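## Task

Using the steel tweezers, shift the yellow piece, and nothing else, out of its pocket and into the tray without squashing it. It must travel held only between the tweezer tips until it rests in the tray. No arm or gripper may contact the piece, and neither the tweezers nor any arm or gripper may contact the board. Finish with the tweezers still held, clear of the piece, and the arms in contact with nothing else.

## Robot and tools

Robot: two arms, left_arm and right_arm, each ending in a parallel two-finger gripper. The gripper's fingers point along its own +z axis and move apart or together along its own y axis. The reported end_effector_position is the point midway between the finger pads, roughly 5 mm short of the tips. Loose objects may occasionally get a small nudge; anything that falls off the table, or is left lying off it, fails the job.

Frame: all hand positions, orientations and targets use the scene frame. Its origin sits at table-top height halfway between the two arms' nominal bases; +z is up, +x points out over the table, and left_arm is on the +y side (arm names do not match image left/right). Real bases are offset from nominal; a BASES line, if present, gives their calibrated places. Reported hand positions and orientations may be a few centimetres off, worse at long reach.

Row format (shared by execute_actions and move): one flat list of 16 numbers covering both arms, always all 16 even if one arm is idle: left_arm x, y, z, qw, qx, qy, qz, opening, then right_arm in the same 8-number order. x, y, z are an absolute goal position in metres and qw..qz an absolute goal orientation quaternion (w first), both in the scene frame, so each half is a pose. Opening is an absolute command from -1 (closed) to +1 (fully open, 0.070 m); closing fully from open takes about 1.0 s or more.

execute_actions(actions, cameras): actions is a list of actions; each action is a table of up to 15 rows, one row per 1/30 s step, and if shorter its final row repeats until 15 steps. An action is rejected for both arms if a target lies over 0.6 m from that gripper's current position along any of the gripper's own axes; the first action is checked against the latest reported state. An empty actions list just returns state and images. To keep an arm still, resend exactly the pose from the last result before it stopped moving, plus its intended opening, in every call. To keep an orientation, reuse the same quaternion rather than the drifted reported one. Results list end_effector_position at some steps.

move(target, speed, blend, opening_speed, blocking, cameras): drives each gripper in a straight line from its Hand target to the pose in target, which is one 16-number row or a list of up to 15 rows (waypoints, all within 10 s total); no 0.6 m check. speed is m/s, 0.002 to 2.2, default 0.25 (rotation capped at twice that in rad/s); one value or one per waypoint. blend, in metres, rounds corners at intermediate waypoints; default 0. opening_speed, 0.2 or more, is the rate of change on the -1..+1 scale per second. blocking=false returns after about 0.5 s while motion continues; a new move takes over smoothly. Paths ignore obstacles and the other arm; faster motion means more lag, overshoot and harder impacts, and targets set beyond a contact press harder. Do not route a hand close to its own arm's base (go around) and avoid the wrist near the waist axis, since the shoulder posture can flip. Opening changes in later waypoints are applied after everything comes to rest there. The result adds a move: line with the ending (done, off_target, moving, held, fault) and limits (paced = pose clipped, held = steps withheld). An arm not named is done, within 3 mm and 2 degrees; done does not mean no contact.

wait(seconds): 0 to 10; arms keep their last command; a running move continues. stop(): brakes the running move. zoom_image(camera, region): camera is one of cam_head_left, cam_head_right, cam_left_wrist, cam_right_wrist; region [x0, y0, x1, y1] in pixels, at most 504 by 504, origin top-left; only cameras present in the newest images. finished_scene(scene): ends the current scene irreversibly; pass the current scene's number; finish only once the goal holds stably.

Control details: each step the commanded orientation is limited to 32 degrees from the measured one, and position wins if both cannot be met, so one action may fall short; read Hand target and continue from there. Tool commands shows present gripper commands; to leave a gripper alone, resend its command (0 is a real command). Joints: waist -2.618..2.618, shoulder 0.000..3.140, elbow -2.967..0.000 (straight at -2.831), forearm roll -1.745..1.745, wrist pitch -1.220..1.220, wrist roll -2.094..2.094.

Gripping: grip_measured uses the opening scale; to hold the tweezers, command about 0.05 below the reading at first contact for full force, less for lighter. Squeezing the tweezer tips shut on a piece must be gentle so it is not crushed. Items under about 2 mm get reduced force. Roughly 20 N per pad max; fast closing presses harder.

Hazards: contact torque at a joint's limit (waist, shoulder, elbow 20.4 N m; forearm roll, wrist pitch, wrist roll 7.12 N m, motors only about 4 N m) stops that arm for 10 s. Hard arm-to-arm hits or one gripper squeezing the other's fingers can fail the scene; a clearance check holds back commands that bring arms too close but is not foolproof. Motors heat when loaded, stretched or pushing against something; MOTOR HOT appears at 65 °C, and at 80 °C that arm goes limp and drops things for 30 to 60 s (OVER-TEMPERATURE FAULT). Joint torque readings include the arm's weight, offsets and noise. Avoid drops, releasing moving objects, slams and hard pushes.

Cameras: cam_head_left and cam_head_right are fixed overhead views; cam_left_wrist and cam_right_wrist ride the hands, all 672x504, with calibration (K, distortion, T_world_to_cam) supplied and accurate to millimetres near image centres.

Each tool is called after "Emit:" as name(argument=value, ...), one argument or row to a line, values as JSON.

## Session

Emit:
execute_actions(
  actions=[],
)

Scene clock: 0.00 s.
left_arm: end_effector_position=(+0.3506, +0.5379, +0.2713) grip_measured=+1.00 end_effector_quat_wxyz=(+0.514, -0.312, +0.777, +0.190) | right_arm: end_effector_position=(+0.3371, -0.1147, +0.1460) grip_measured=+1.00 end_effector_quat_wxyz=(+0.510, -0.129, +0.806, -0.271)
Joint positions: left_arm=[0.534 1.348 -0.865 1.43 0.141 -1.518 0.07] | right_arm=[0.908 1.719 -0.584 -1.642 1.135 1.939 0.07]
Joint torques (N m): no reading
Motor temperatures (°C): left_arm=[25 34 26 32 27 29] | right_arm=[26 28 27 24 25 28]
Hand target: left_arm +0.3506, +0.5379, +0.2713; +0.514, -0.312, +0.777, +0.190 | right_arm +0.3371, -0.1147, +0.1460; +0.510, -0.129, +0.806, -0.271
Tool commands: left_gripper/opening=+1.0 right_gripper/opening=+1.0

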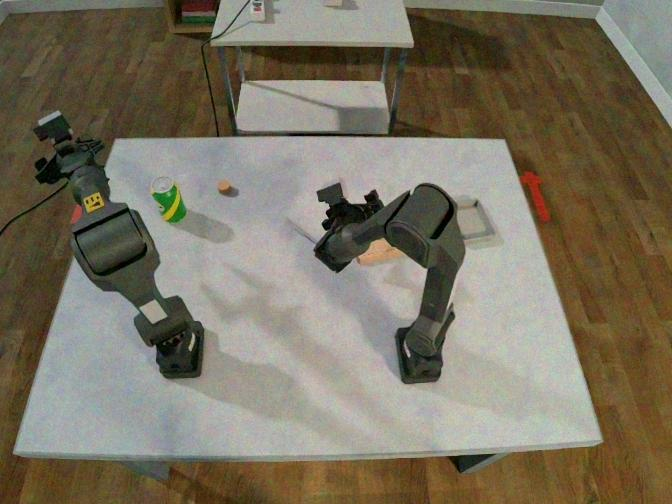

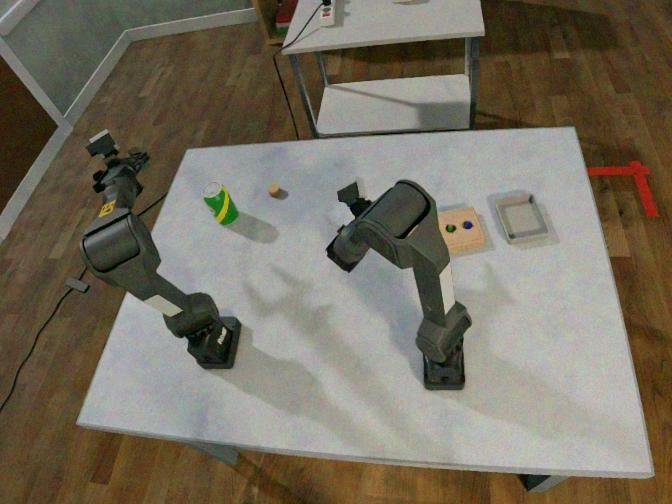

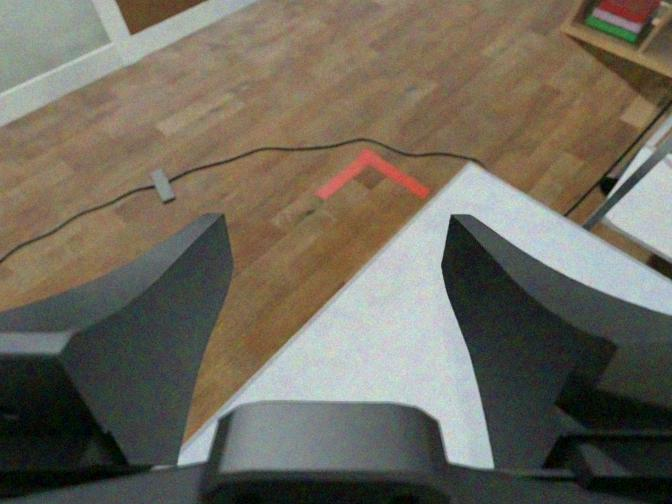

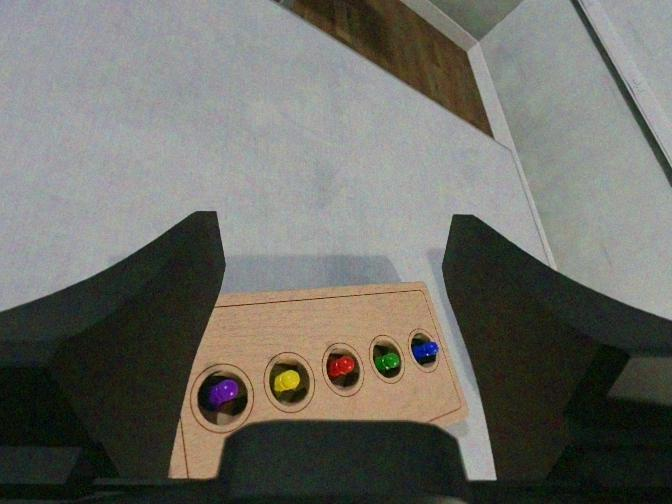

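Emit:
zoom_image(
  camera="cam_head_left",
  region=[260, 150, 520, 345],
)

Emit:
zoom_image(
  camera="cam_head_right",
  region=[300, 150, 580, 360],
)

Emit:
zoom_image(
  camera="cam_right_wrist",
  region=[150, 260, 510, 500],
)

Scaled by 1.938 from the camera's 672x504 image, which has a finer 960x720 frame.

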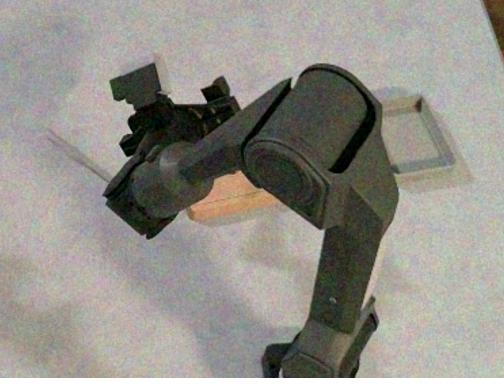

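Scaled by 1.800 from the camera's 672x504 image, which has a finer 960x720 frame.

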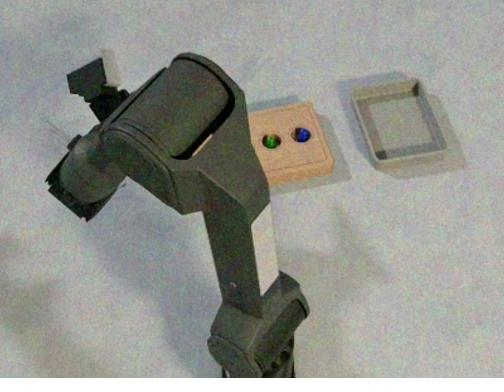

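Scaled by 1.400 from the camera's 672x504 image, which has a finer 960x720 frame.

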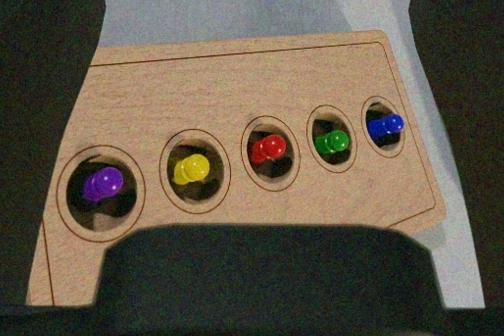

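Emit:
move(
  target=[0.3506, 0.5379, 0.2713, 0.514, -0.312, 0.777, 0.190, 1.0, 0.24, -0.05, 0.29, 0.377, -0.160, 0.910, 0.0666, 1.0],
  speed=0.3,
)

Scene clock: 8.03 s.
left_arm: end_effector_position=(+0.3505, +0.5381, +0.2713) grip_measured=+1.00 end_effector_quat_wxyz=(+0.514, -0.312, +0.776, +0.190) | right_arm: end_effector_position=(+0.2399, -0.0501, +0.2904) grip_measured=+1.00 end_effector_quat_wxyz=(+0.377, -0.160, +0.910, +0.067)
Joint positions: left_arm=[0.534 1.348 -0.865 1.431 0.141 -1.519 0.07] | right_arm=[0.944 1.078 -1.013 -0.533 0.985 0.802 0.07]
Joint torques (N m): left_arm=[-0.56 -5.4 -6.17 0.21 0.14 -0.13] | right_arm=[-0.83 -0.92 -4.13 -0.44 -0.53 0.08]
Hand target: left_arm +0.3506, +0.5379, +0.2713; +0.514, -0.312, +0.776, +0.190 | right_arm +0.2400, -0.0500, +0.2900; +0.377, -0.160, +0.910, +0.067
Off the commanded pose: left_arm 0.000 m, 0 deg | right_arm 0.000 m, 0 deg.
move: done
camera_calibration:
cam_left_wrist: T_world_to_cam=[[0.687926, -0.725757, 0.00586882, 0.151255], [-0.623348, -0.594958, -0.507408, 0.673568], [0.371747, 0.3454, -0.861686, 0.0360342], [0, 0, 0, 1]] pos_world=[0.302419, 0.498072, 0.371936]
cam_right_wrist: T_world_to_cam=[[0.351367, -0.93615, 0.0128126, -0.137933], [-0.919101, -0.34751, -0.185715, 0.25903], [0.178309, 0.0534779, -0.98252, 0.367178], [0, 0, 0, 1]] pos_world=[0.221069, -0.0587466, 0.410633]

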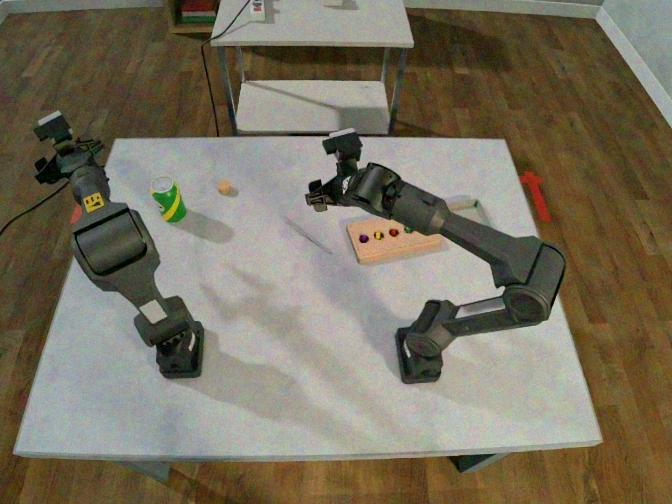

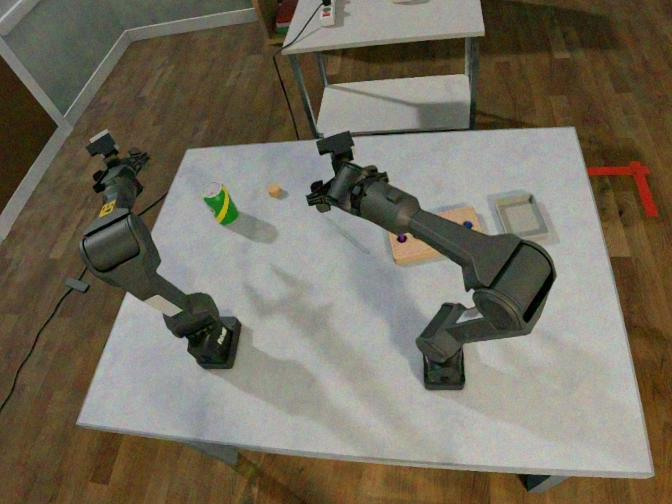

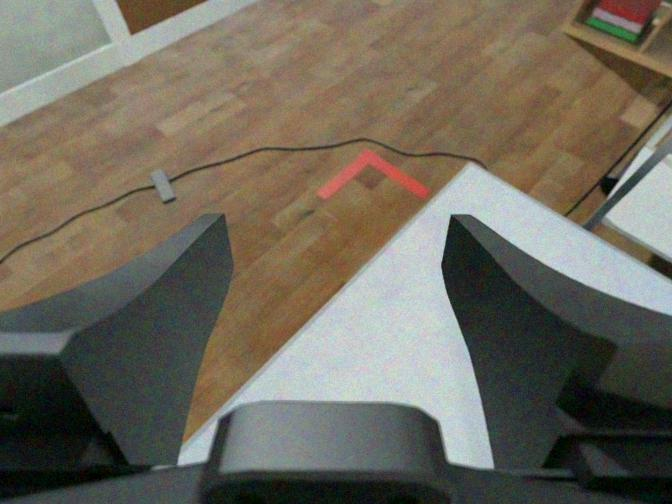

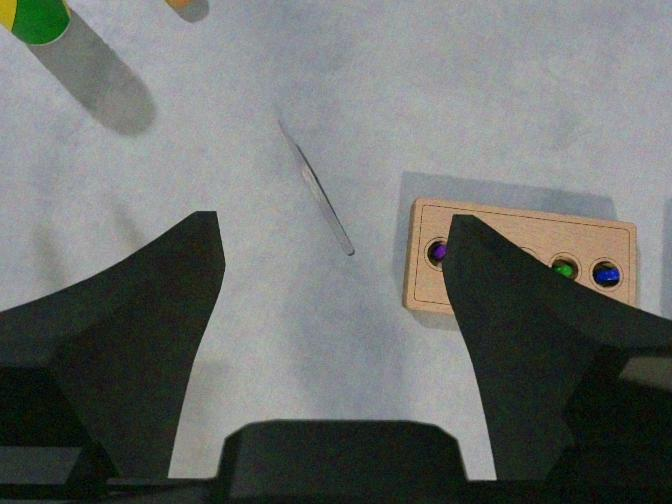

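Emit:
zoom_image(
  camera="cam_right_wrist",
  region=[240, 90, 400, 270],
)

Emit:
zoom_image(
  camera="cam_head_left",
  region=[260, 190, 480, 290],
)

Emit:
zoom_image(
  camera="cam_head_right",
  region=[300, 180, 580, 290],
)

Scaled by 2.800 from the camera's 672x504 image, which has a finer 960x720 frame.

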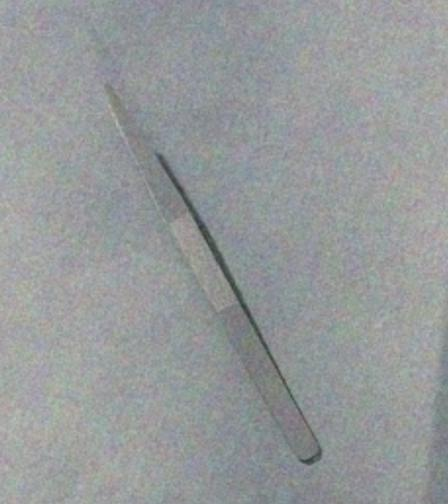

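Scaled by 2.291 from the camera's 672x504 image, which has a finer 960x720 frame.

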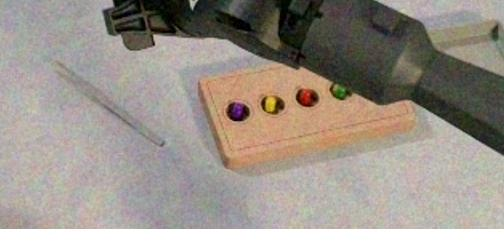

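Scaled by 1.800 from the camera's 672x504 image, which has a finer 960x720 frame.

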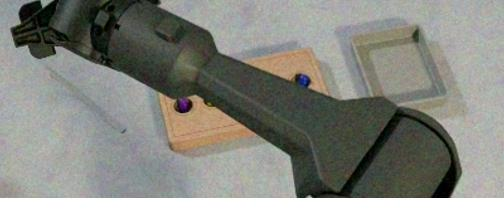

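Emit:
zoom_image(
  camera="cam_head_left",
  region=[276, 206, 344, 262],
)

Emit:
zoom_image(
  camera="cam_head_right",
  region=[316, 206, 384, 262],
)

Emit:
zoom_image(
  camera="cam_right_wrist",
  region=[265, 100, 335, 180],
)

Emit:
zoom_image(
  camera="cam_right_wrist",
  region=[300, 180, 370, 260],
)

Scaled by 7.412 from the camera's 672x504 image, which has a finer 960x720 frame.

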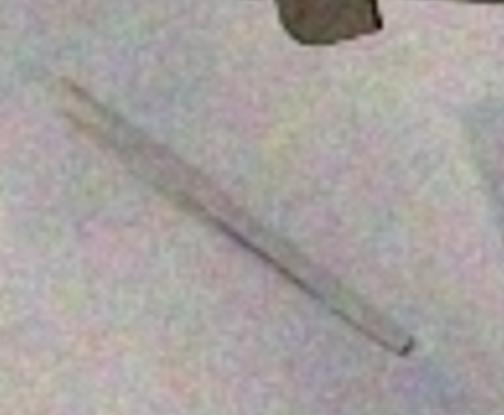

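Scaled by 7.412 from the camera's 672x504 image, which has a finer 960x720 frame.

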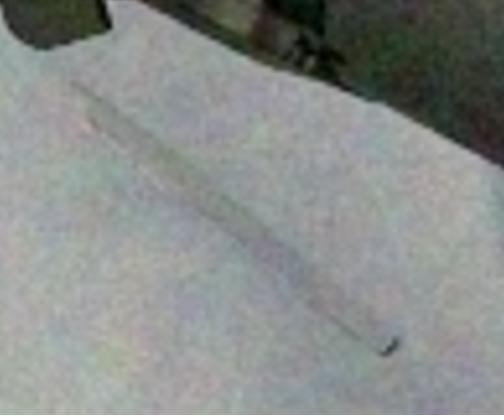

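Scaled by 6.300 from the camera's 672x504 image, which has a finer 960x720 frame.

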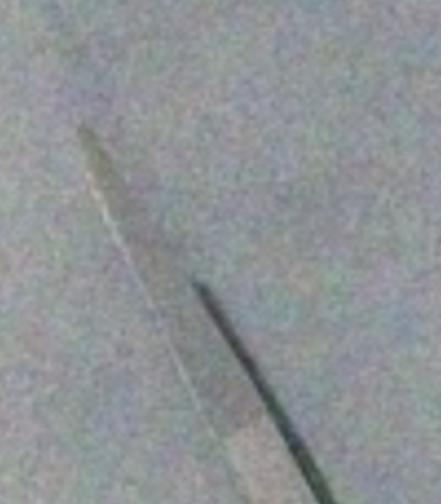

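Scaled by 6.300 from the camera's 672x504 image, which has a finer 960x720 frame.

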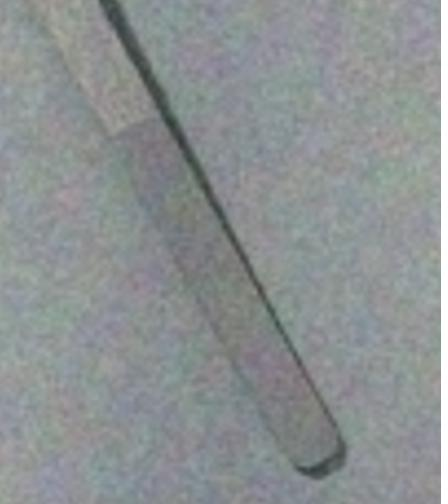

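Emit:
move(
  target=[
    [0.31, 0.30, 0.25, 0.106, -0.395, 0.881, -0.236, 1.0, 0.25, -0.18, 0.25, 0.383, 0, 0.924, 0, 0.0],
    [0.335, 0.109, 0.13, 0.106, -0.395, 0.881, -0.236, 1.0, 0.25, -0.18, 0.25, 0.383, 0, 0.924, 0, 0.0],
  ],
  speed=0.35,
  blend=0.05,
)

Scene clock: 35.67 s.
left_arm: end_effector_position=(+0.3354, +0.1095, +0.1301) grip_measured=+1.00 end_effector_quat_wxyz=(+0.107, -0.396, +0.881, -0.236) | right_arm: end_effector_position=(+0.2501, -0.1801, +0.2501) grip_measured=+0.00 end_effector_quat_wxyz=(+0.383, +0.000, +0.924, +0.000)
Joint positions: left_arm=[-0.456 1.534 -0.889 -0.313 0.532 -1.02 0.07] | right_arm=[0.494 0.864 -0.747 -0.487 0.893 0.722 0.035]
Joint torques (N m): left_arm=[-0.57 -6.81 -5.53 -0.38 -0.3 0.17] | right_arm=[0.55 -1.16 -4.75 -0.35 -0.62 0.08]
Hand target: left_arm +0.3350, +0.1090, +0.1300; +0.106, -0.395, +0.881, -0.236 | right_arm +0.2500, -0.1800, +0.2500; +0.383, +0.000, +0.924, +0.000
Off the commanded pose: left_arm 0.001 m, 0 deg | right_arm 0.000 m, 0 deg.
move: done
camera_calibration:
cam_left_wrist: T_world_to_cam=[[0.644814, -0.591243, 0.484403, -0.211047], [-0.757725, -0.411273, 0.506664, 0.230531], [-0.10034, -0.693748, -0.713194, 0.320883], [0, 0, 0, 1]] pos_world=[0.342963, 0.192643, 0.214282]
cam_right_wrist: T_world_to_cam=[[0.0100134, -0.999842, 0.0146577, -0.189237], [-0.982699, -0.0125506, -0.184783, 0.291772], [0.184938, -0.0125538, -0.98267, 0.319181], [0, 0, 0, 1]] pos_world=[0.22959, -0.181538, 0.370338]

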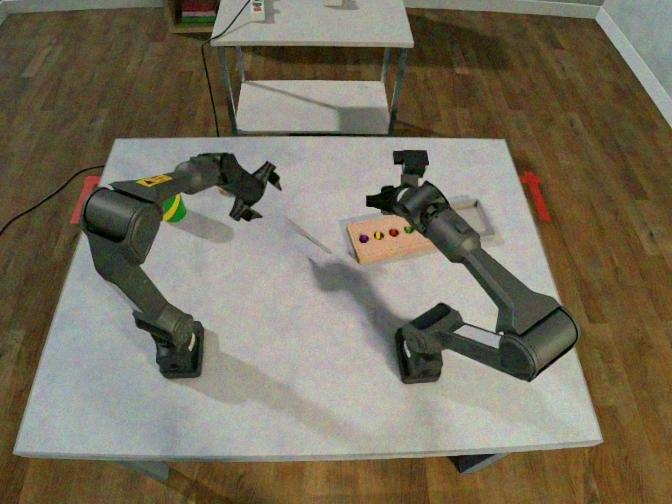

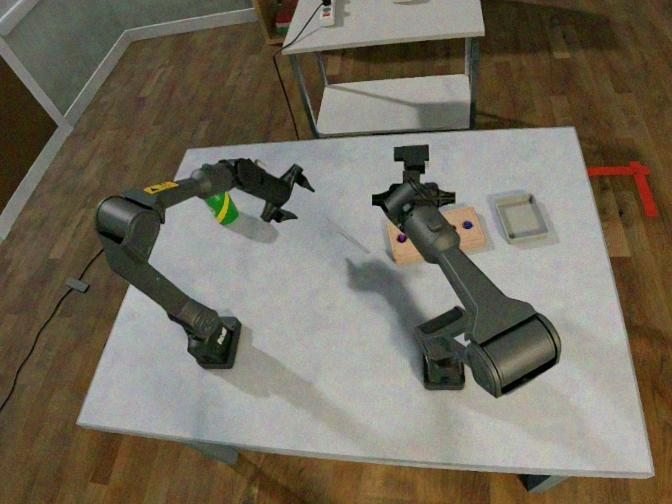

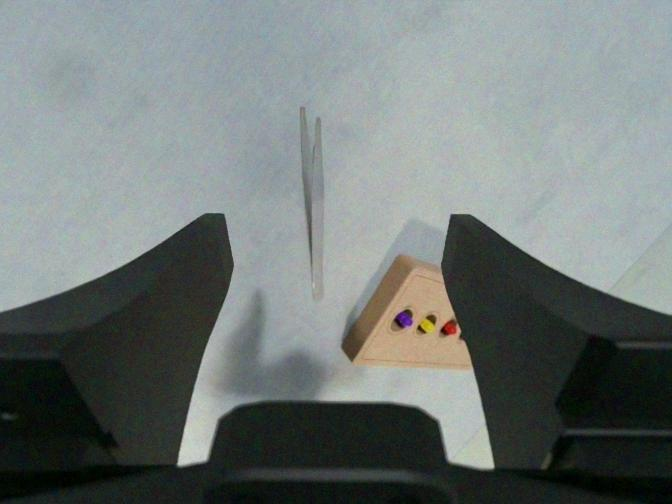

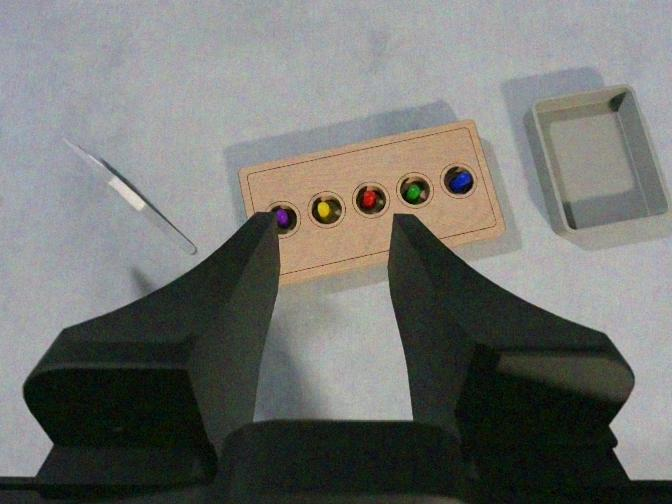

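Emit:
zoom_image(
  camera="cam_left_wrist",
  region=[260, 95, 380, 205],
)

Emit:
zoom_image(
  camera="cam_left_wrist",
  region=[260, 200, 380, 310],
)

Emit:
zoom_image(
  camera="cam_right_wrist",
  region=[290, 170, 400, 250],
)

Emit:
zoom_image(
  camera="cam_right_wrist",
  region=[50, 120, 210, 260],
)

Scaled by 4.200 from the camera's 672x504 image, which has a finer 960x720 frame.

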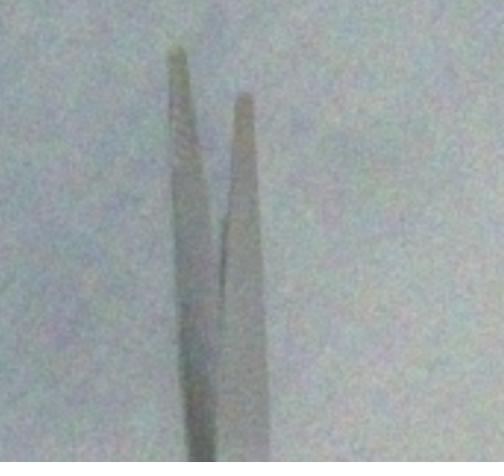

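Scaled by 4.200 from the camera's 672x504 image, which has a finer 960x720 frame.

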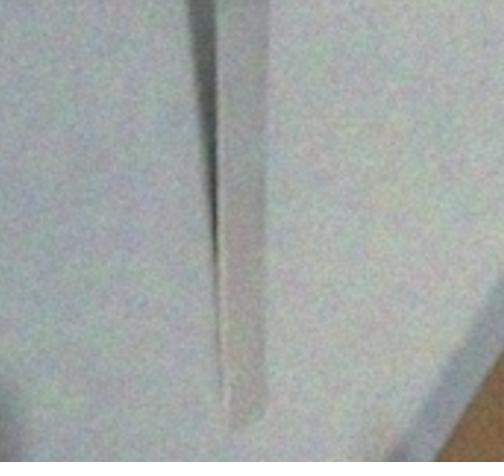

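Scaled by 4.582 from the camera's 672x504 image, which has a finer 960x720 frame.

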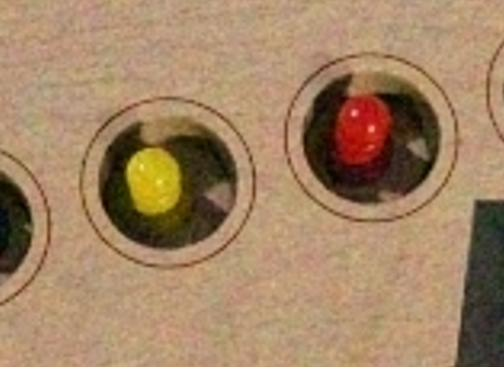

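Scaled by 3.150 from the camera's 672x504 image, which has a finer 960x720 frame.

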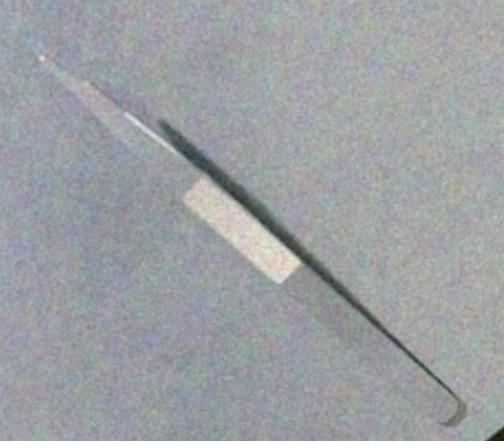

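Emit:
move(
  target=[0.338, 0.0425, 0.065, 0.036, -0.416, 0.905, -0.079, 0.6, 0.25, -0.18, 0.25, 0.383, 0, 0.924, 0, 0.0],
  speed=0.2,
  cameras=["cam_left_wrist", "cam_head_right"],
)

Emit:
zoom_image(
  camera="cam_left_wrist",
  region=[230, 0, 440, 250],
)

Scene clock: 43.63 s.
left_arm: end_effector_position=(+0.3379, +0.0421, +0.0650) grip_measured=+0.60 end_effector_quat_wxyz=(+0.036, -0.416, +0.905, -0.079) | right_arm: end_effector_position=(+0.2501, -0.1801, +0.2501) grip_measured=+0.00 end_effector_quat_wxyz=(+0.383, +0.000, +0.924, +0.000)
Joint positions: left_arm=[-0.691 1.942 -1.278 -0.017 0.821 -1.493 0.056] | right_arm=[0.494 0.864 -0.747 -0.487 0.893 0.722 0.035]
Joint torques (N m): left_arm=[0.21 -11.58 -3.98 0.1 -0.38 0.1] | right_arm=[0.49 -0.39 -4.97 -0.38 -0.5 0.08]
Hand target: left_arm +0.3380, +0.0425, +0.0650; +0.036, -0.416, +0.905, -0.079 | right_arm +0.2500, -0.1800, +0.2500; +0.383, +0.000, +0.924, +0.000
Off the commanded pose: left_arm 0.000 m, 0 deg | right_arm 0.000 m, 0 deg.
move: done
camera_calibration:
cam_left_wrist: T_world_to_cam=[[0.741238, -0.653245, 0.154391, -0.229518], [-0.603764, -0.548339, 0.578614, 0.186775], [-0.293318, -0.522106, -0.800856, 0.291494], [0, 0, 0, 1]] pos_world=[0.368395, 0.104675, 0.160809]
Images, in order (width x height): cam_head_right 672x504, cam_left_wrist 672x504.

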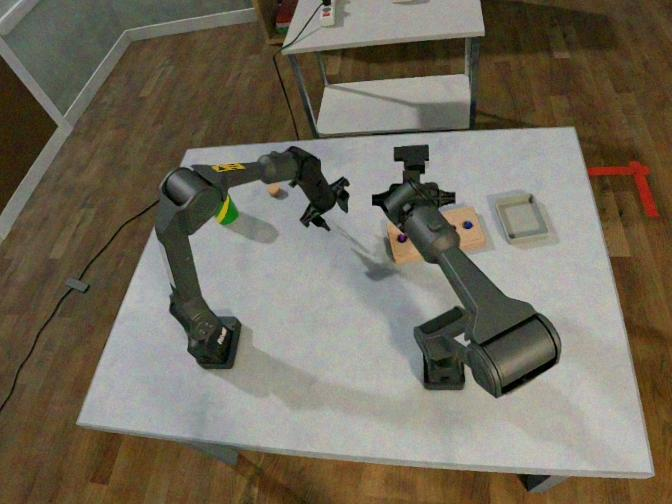

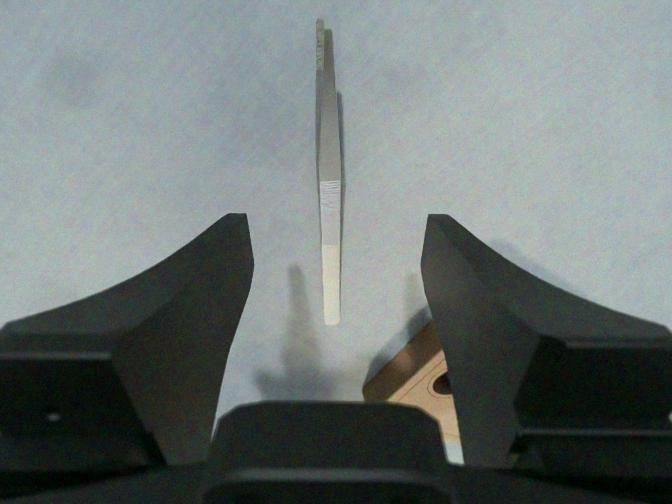

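Scaled by 2.016 from the camera's 672x504 image, which has a finer 960x720 frame.

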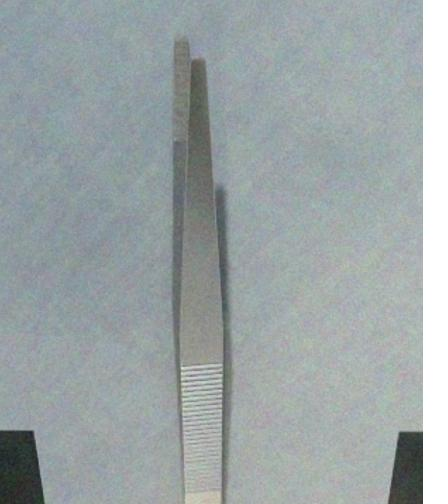

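Emit:
move(
  target=[
    [0.3437, 0.0459, 0.03, 0, -0.420, 0.9074, 0, 0.6, 0.25, -0.18, 0.25, 0.383, 0, 0.924, 0, 0.0],
    [0.3437, 0.0459, 0.010, 0, -0.420, 0.9074, 0, 0.6, 0.25, -0.18, 0.25, 0.383, 0, 0.924, 0, 0.0],
  ],
  speed=[0.1, 0.04],
  cameras=["cam_left_wrist"],
)

Scene clock: 48.07 s.
left_arm: end_effector_position=(+0.3436, +0.0457, +0.0096) grip_measured=+0.60 end_effector_quat_wxyz=(+0.000, -0.420, +0.908, +0.000) | right_arm: end_effector_position=(+0.2501, -0.1801, +0.2501) grip_measured=+0.00 end_effector_quat_wxyz=(+0.383, +0.000, +0.924, +0.000)
Joint positions: left_arm=[-0.682 2.158 -1.418 -0.001 0.918 -1.5 0.056] | right_arm=[0.494 0.864 -0.747 -0.487 0.893 0.722 0.035]
Joint torques (N m): left_arm=[0.11 -12.97 -4.49 0.05 0.21 -0.11] | right_arm=[0.38 0.44 -4.83 -0.33 -0.51 0.06]
Hand target: left_arm +0.3437, +0.0459, +0.0100; +0.000, -0.420, +0.908, +0.000 | right_arm +0.2500, -0.1800, +0.2500; +0.383, +0.000, +0.924, +0.000
Off the commanded pose: left_arm 0.000 m, 0 deg | right_arm 0.000 m, 0 deg.
move: done
camera_calibration:
cam_left_wrist: T_world_to_cam=[[0.753397, -0.657307, -0.0184514, -0.225178], [-0.524177, -0.617275, 0.586693, 0.199849], [-0.397027, -0.432341, -0.809599, 0.282324], [0, 0, 0, 1]] pos_world=[0.386495, 0.0974107, 0.107165]
Images, in order (width x height): cam_left_wrist 672x504.

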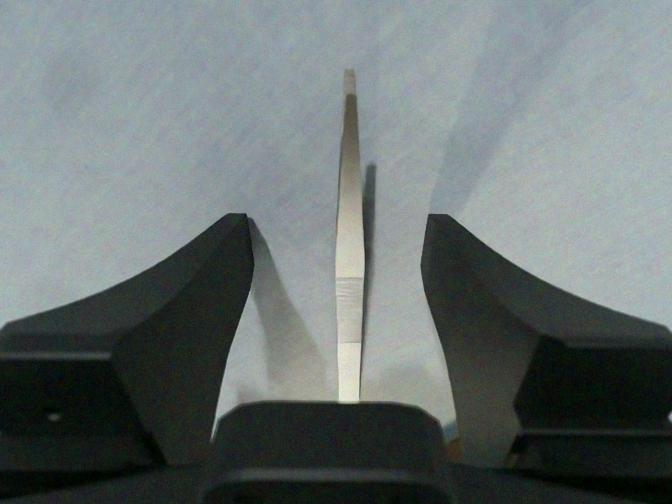

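Emit:
zoom_image(
  camera="cam_left_wrist",
  region=[190, 190, 480, 420],
)

Scaled by 1.738 from the camera's 672x504 image, which has a finer 960x720 frame.

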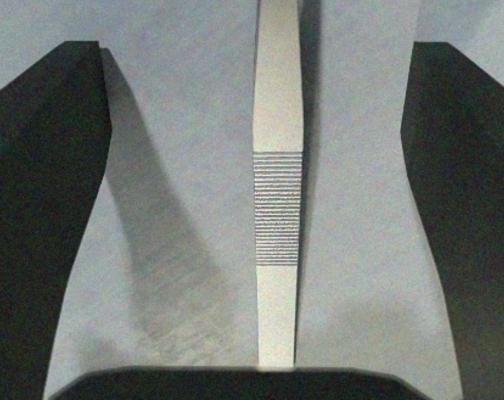

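Emit:
move(
  target=[0.3463, 0.0436, 0.0055, 0, -0.420, 0.9074, 0, 0.6, 0.25, -0.18, 0.25, 0.383, 0, 0.924, 0, 0.0],
  speed=0.03,
  cameras=["cam_left_wrist"],
)

Emit:
zoom_image(
  camera="cam_left_wrist",
  region=[190, 190, 480, 420],
)

Scene clock: 50.50 s.
left_arm: end_effector_position=(+0.3465, +0.0436, +0.0069) grip_measured=+0.60 end_effector_quat_wxyz=(+0.000, -0.420, +0.907, -0.001) | right_arm: end_effector_position=(+0.2501, -0.1801, +0.2501) grip_measured=+0.00 end_effector_quat_wxyz=(+0.383, +0.000, +0.924, +0.000)
Joint positions: left_arm=[-0.682 2.173 -1.433 -0.001 0.917 -1.501 0.056] | right_arm=[0.494 0.864 -0.747 -0.487 0.893 0.722 0.035]
Joint torques (N m): left_arm=[-0.42 -6.3 -3.42 -0.16 -0.98 -0.15] | right_arm=[0.51 0.48 -4.79 -0.33 -0.56 0.06]
Hand target: left_arm +0.3463, +0.0436, +0.0055; +0.000, -0.420, +0.908, +0.000 | right_arm +0.2500, -0.1800, +0.2500; +0.383, +0.000, +0.924, +0.000
Off the commanded pose: left_arm 0.001 m, 0 deg | right_arm 0.000 m, 0 deg.
move: done
camera_calibration:
cam_left_wrist: T_world_to_cam=[[0.754047, -0.656601, -0.0169517, -0.228995], [-0.524278, -0.617232, 0.586649, 0.201715], [-0.395658, -0.433474, -0.809664, 0.279968], [0, 0, 0, 1]] pos_world=[0.389199, 0.0955054, 0.104462]
Images, in order (width x height): cam_left_wrist 672x504.

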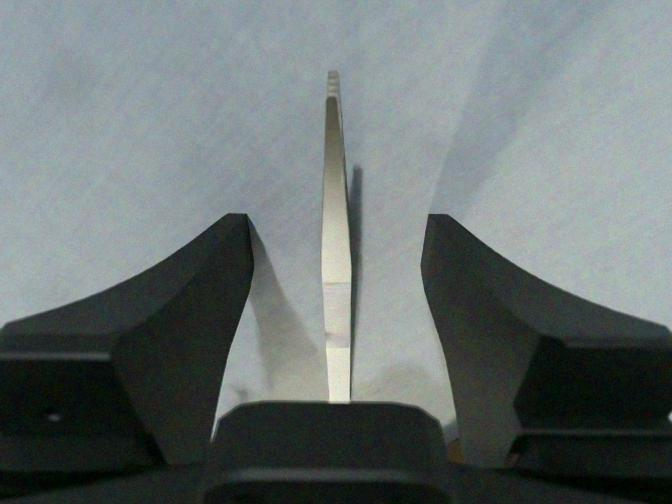

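Scaled by 1.738 from the camera's 672x504 image, which has a finer 960x720 frame.

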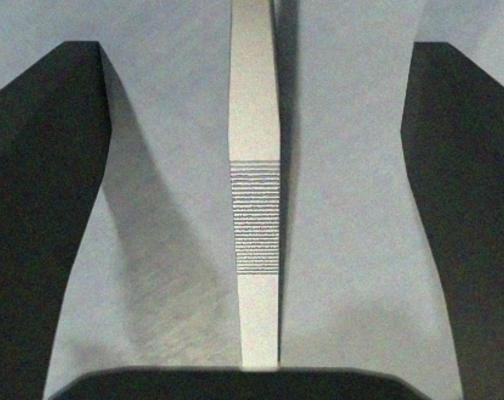

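Emit:
move(
  target=[
    [0.3460, 0.0438, 0.0085, 0, -0.420, 0.9074, 0, 0.6, 0.25, -0.18, 0.25, 0.383, 0, 0.924, 0, 0.0],
    [0.3460, 0.0438, 0.0085, 0, -0.420, 0.9074, 0, -0.8, 0.25, -0.18, 0.25, 0.383, 0, 0.924, 0, 0.0],
  ],
  speed=0.03,
  opening_speed=0.8,
  cameras=["cam_left_wrist"],
)

Emit:
zoom_image(
  camera="cam_left_wrist",
  region=[190, 40, 480, 420],
)

Scene clock: 54.17 s.
left_arm: end_effector_position=(+0.3456, +0.0442, +0.0081) grip_measured=-0.76 end_effector_quat_wxyz=(-0.001, -0.420, +0.907, +0.001) | right_arm: end_effector_position=(+0.2501, -0.1801, +0.2501) grip_measured=+0.00 end_effector_quat_wxyz=(+0.383, +0.000, +0.924, +0.000)
Joint positions: left_arm=[-0.682 2.17 -1.434 -0.001 0.923 -1.501 0.008] | right_arm=[0.494 0.864 -0.747 -0.487 0.893 0.722 0.035]
Joint torques (N m): left_arm=[0.1 -13.05 -5.39 -0.07 -0.1 -0.07] | right_arm=[0.39 0.42 -4.84 -0.3 -0.58 0.05]
Hand target: left_arm +0.3460, +0.0438, +0.0085; +0.000, -0.420, +0.908, +0.000 | right_arm +0.2500, -0.1800, +0.2500; +0.383, +0.000, +0.924, +0.000
Off the commanded pose: left_arm 0.001 m, 0 deg | right_arm 0.000 m, 0 deg.
move: done
camera_calibration:
cam_left_wrist: T_world_to_cam=[[0.753979, -0.656576, -0.0205894, -0.227983], [-0.522593, -0.618521, 0.586795, 0.200441], [-0.398011, -0.431672, -0.809473, 0.281517], [0, 0, 0, 1]] pos_world=[0.388691, 0.095812, 0.105569]
Images, in order (width x height): cam_left_wrist 672x504.

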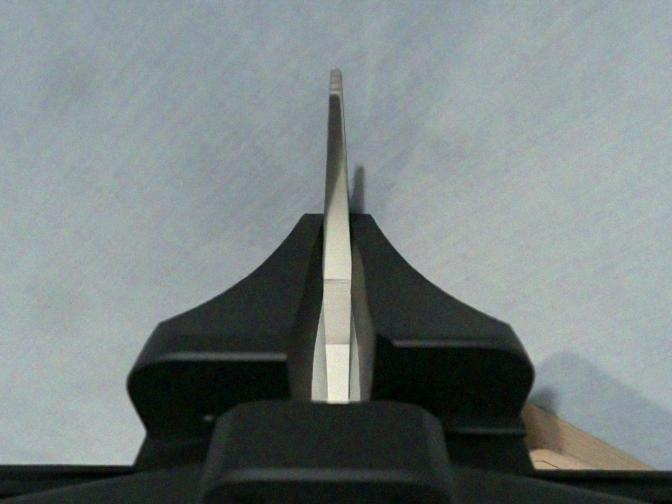

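Scaled by 1.326 from the camera's 672x504 image, which has a finer 960x720 frame.

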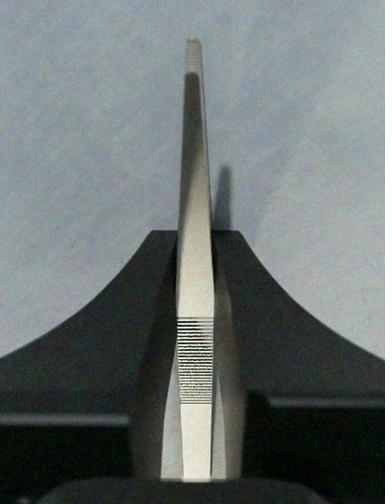

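Emit:
move(
  target=[
    [0.3456, 0.0442, 0.010, 0, -0.420, 0.9074, 0, -0.88, 0.25, -0.18, 0.25, 0.383, 0, 0.924, 0, 0.0],
    [0.345, 0.0445, 0.05, 0.0366, -0.4184, 0.904, -0.079, -0.88, 0.25, -0.18, 0.25, 0.383, 0, 0.924, 0, 0.0],
  ],
  speed=[0.03,0.08],
  cameras=["cam_left_wrist", "cam_right_wrist"],
)

Scene clock: 65.67 s.
left_arm: end_effector_position=(+0.3450, +0.0444, +0.0505) grip_measured=-0.76 end_effector_quat_wxyz=(+0.037, -0.418, +0.904, -0.080) | right_arm: end_effector_position=(+0.2501, -0.1801, +0.2501) grip_measured=+0.00 end_effector_quat_wxyz=(+0.383, +0.000, +0.924, +0.000)
Joint positions: left_arm=[-0.675 1.979 -1.272 -0.019 0.776 -1.482 0.008] | right_arm=[0.494 0.864 -0.747 -0.487 0.893 0.722 0.035]
Joint torques (N m): left_arm=[0.47 -10.06 -5.09 -0.18 -0.07 0.07] | right_arm=[0.48 0.18 -4.64 -0.29 -0.63 0.04]
Motor temperatures (°C): left_arm=[25 39 27 32 27 29] | right_arm=[26 28 29 25 26 28]
Hand target: left_arm +0.3450, +0.0445, +0.0500; +0.037, -0.418, +0.904, -0.079 | right_arm +0.2500, -0.1800, +0.2500; +0.383, +0.000, +0.924, +0.000
Off the commanded pose: left_arm 0.000 m, 0 deg | right_arm 0.000 m, 0 deg.
move: done
camera_calibration:
cam_left_wrist: T_world_to_cam=[[0.744317, -0.649169, 0.156755, -0.232434], [-0.602466, -0.551434, 0.577023, 0.200485], [-0.288146, -0.523928, -0.801543, 0.281522], [0, 0, 0, 1]] pos_world=[0.374909, 0.107162, 0.146403]
cam_right_wrist: T_world_to_cam=[[0.0100134, -0.999842, 0.0146577, -0.189237], [-0.982699, -0.0125506, -0.184783, 0.291772], [0.184938, -0.0125538, -0.98267, 0.319181], [0, 0, 0, 1]] pos_world=[0.22959, -0.181538, 0.370338]
Images, in order (width x height): cam_left_wrist 672x504, cam_right_wrist 672x504.

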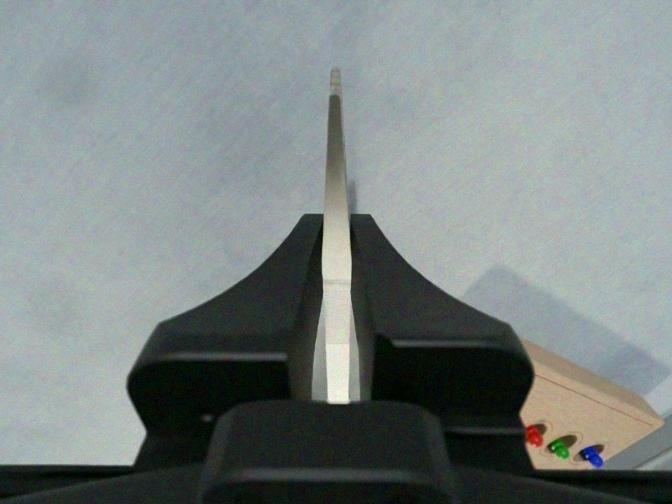

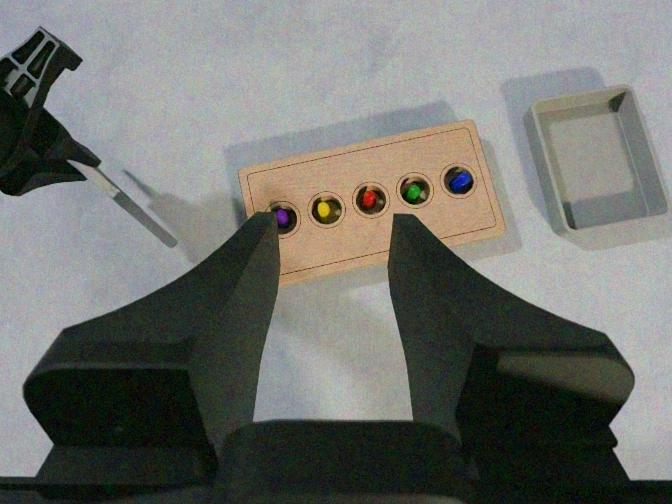

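Emit:
move(
  target=[0.38, 0.07, 0.27, 0.1142, -0.4941, 0.7805, -0.3653, -0.88, 0.301, -0.077, 0.276, 0.4786, -0.0292, 0.7067, 0.5204, 0.0],
  speed=0.2,
)

Scene clock: 69.43 s.
left_arm: end_effector_position=(+0.3799, +0.0699, +0.2707) grip_measured=-0.76 end_effector_quat_wxyz=(+0.114, -0.494, +0.780, -0.366) | right_arm: end_effector_position=(+0.3009, -0.0775, +0.2763) grip_measured=+0.00 end_effector_quat_wxyz=(+0.423, -0.063, +0.748, +0.507)
Joint positions: left_arm=[-0.484 1.481 -1.266 -0.297 0.696 -1.41 0.008] | right_arm=[-0.212 1.261 -0.55 1.733 1.134 -1.41 0.035]
Joint torques (N m): left_arm=[0.07 -6.31 -5.54 -0.14 -0.68 0.16] | right_arm=[-1.46 -1.55 -3.96 0.59 0.53 -0.2]
Hand target: left_arm +0.3800, +0.0700, +0.2700; +0.114, -0.494, +0.781, -0.365 | right_arm +0.3009, -0.0774, +0.2762; +0.423, -0.063, +0.748, +0.507
Off the commanded pose: left_arm 0.001 m, 0 deg | right_arm 0.001 m, 9 deg.
joint sent to its limit (right arm) — joint 4 (forearm roll), upper limit. The joint targets are off in orientation, not in position.
move: off_target (right_arm)
camera_calibration:
cam_left_wrist: T_world_to_cam=[[0.69038, -0.264061, 0.673533, -0.422687], [-0.710357, -0.423735, 0.561999, 0.144607], [0.136997, -0.866441, -0.480116, 0.256806], [0, 0, 0, 1]] pos_world=[0.359356, 0.172167, 0.326721]
cam_right_wrist: T_world_to_cam=[[0.532057, -0.486744, -0.692817, -0.00941678], [-0.83829, -0.18772, -0.51189, 0.381212], [0.119104, 0.853136, -0.507911, 0.292479], [0, 0, 0, 1]] pos_world=[0.289741, -0.182547, 0.337168]

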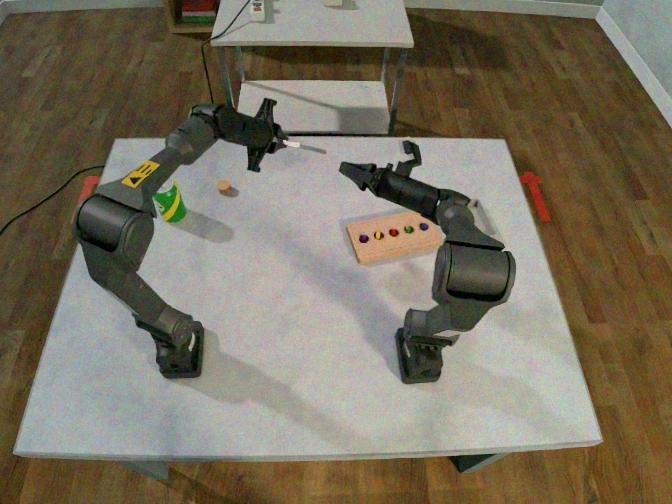

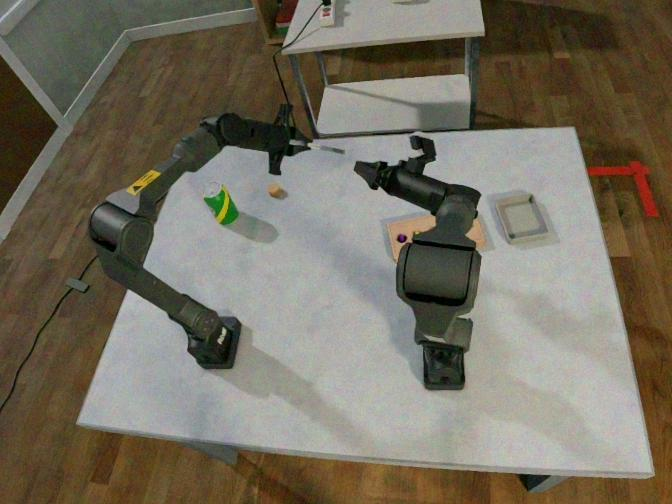

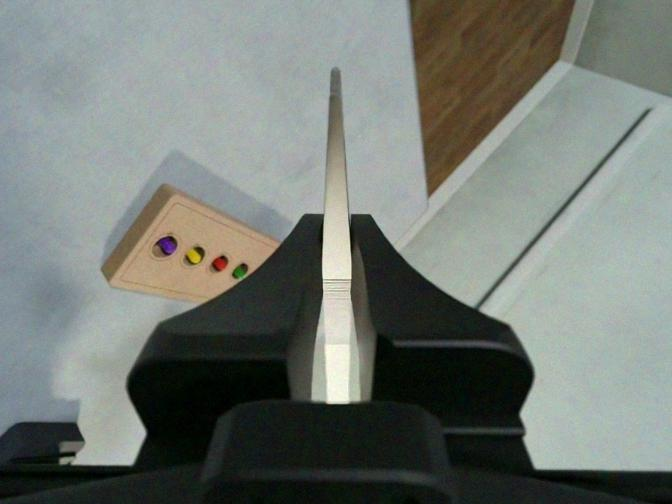

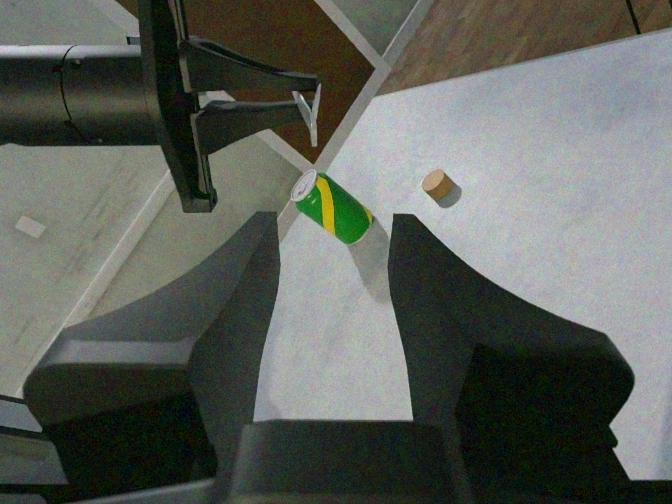

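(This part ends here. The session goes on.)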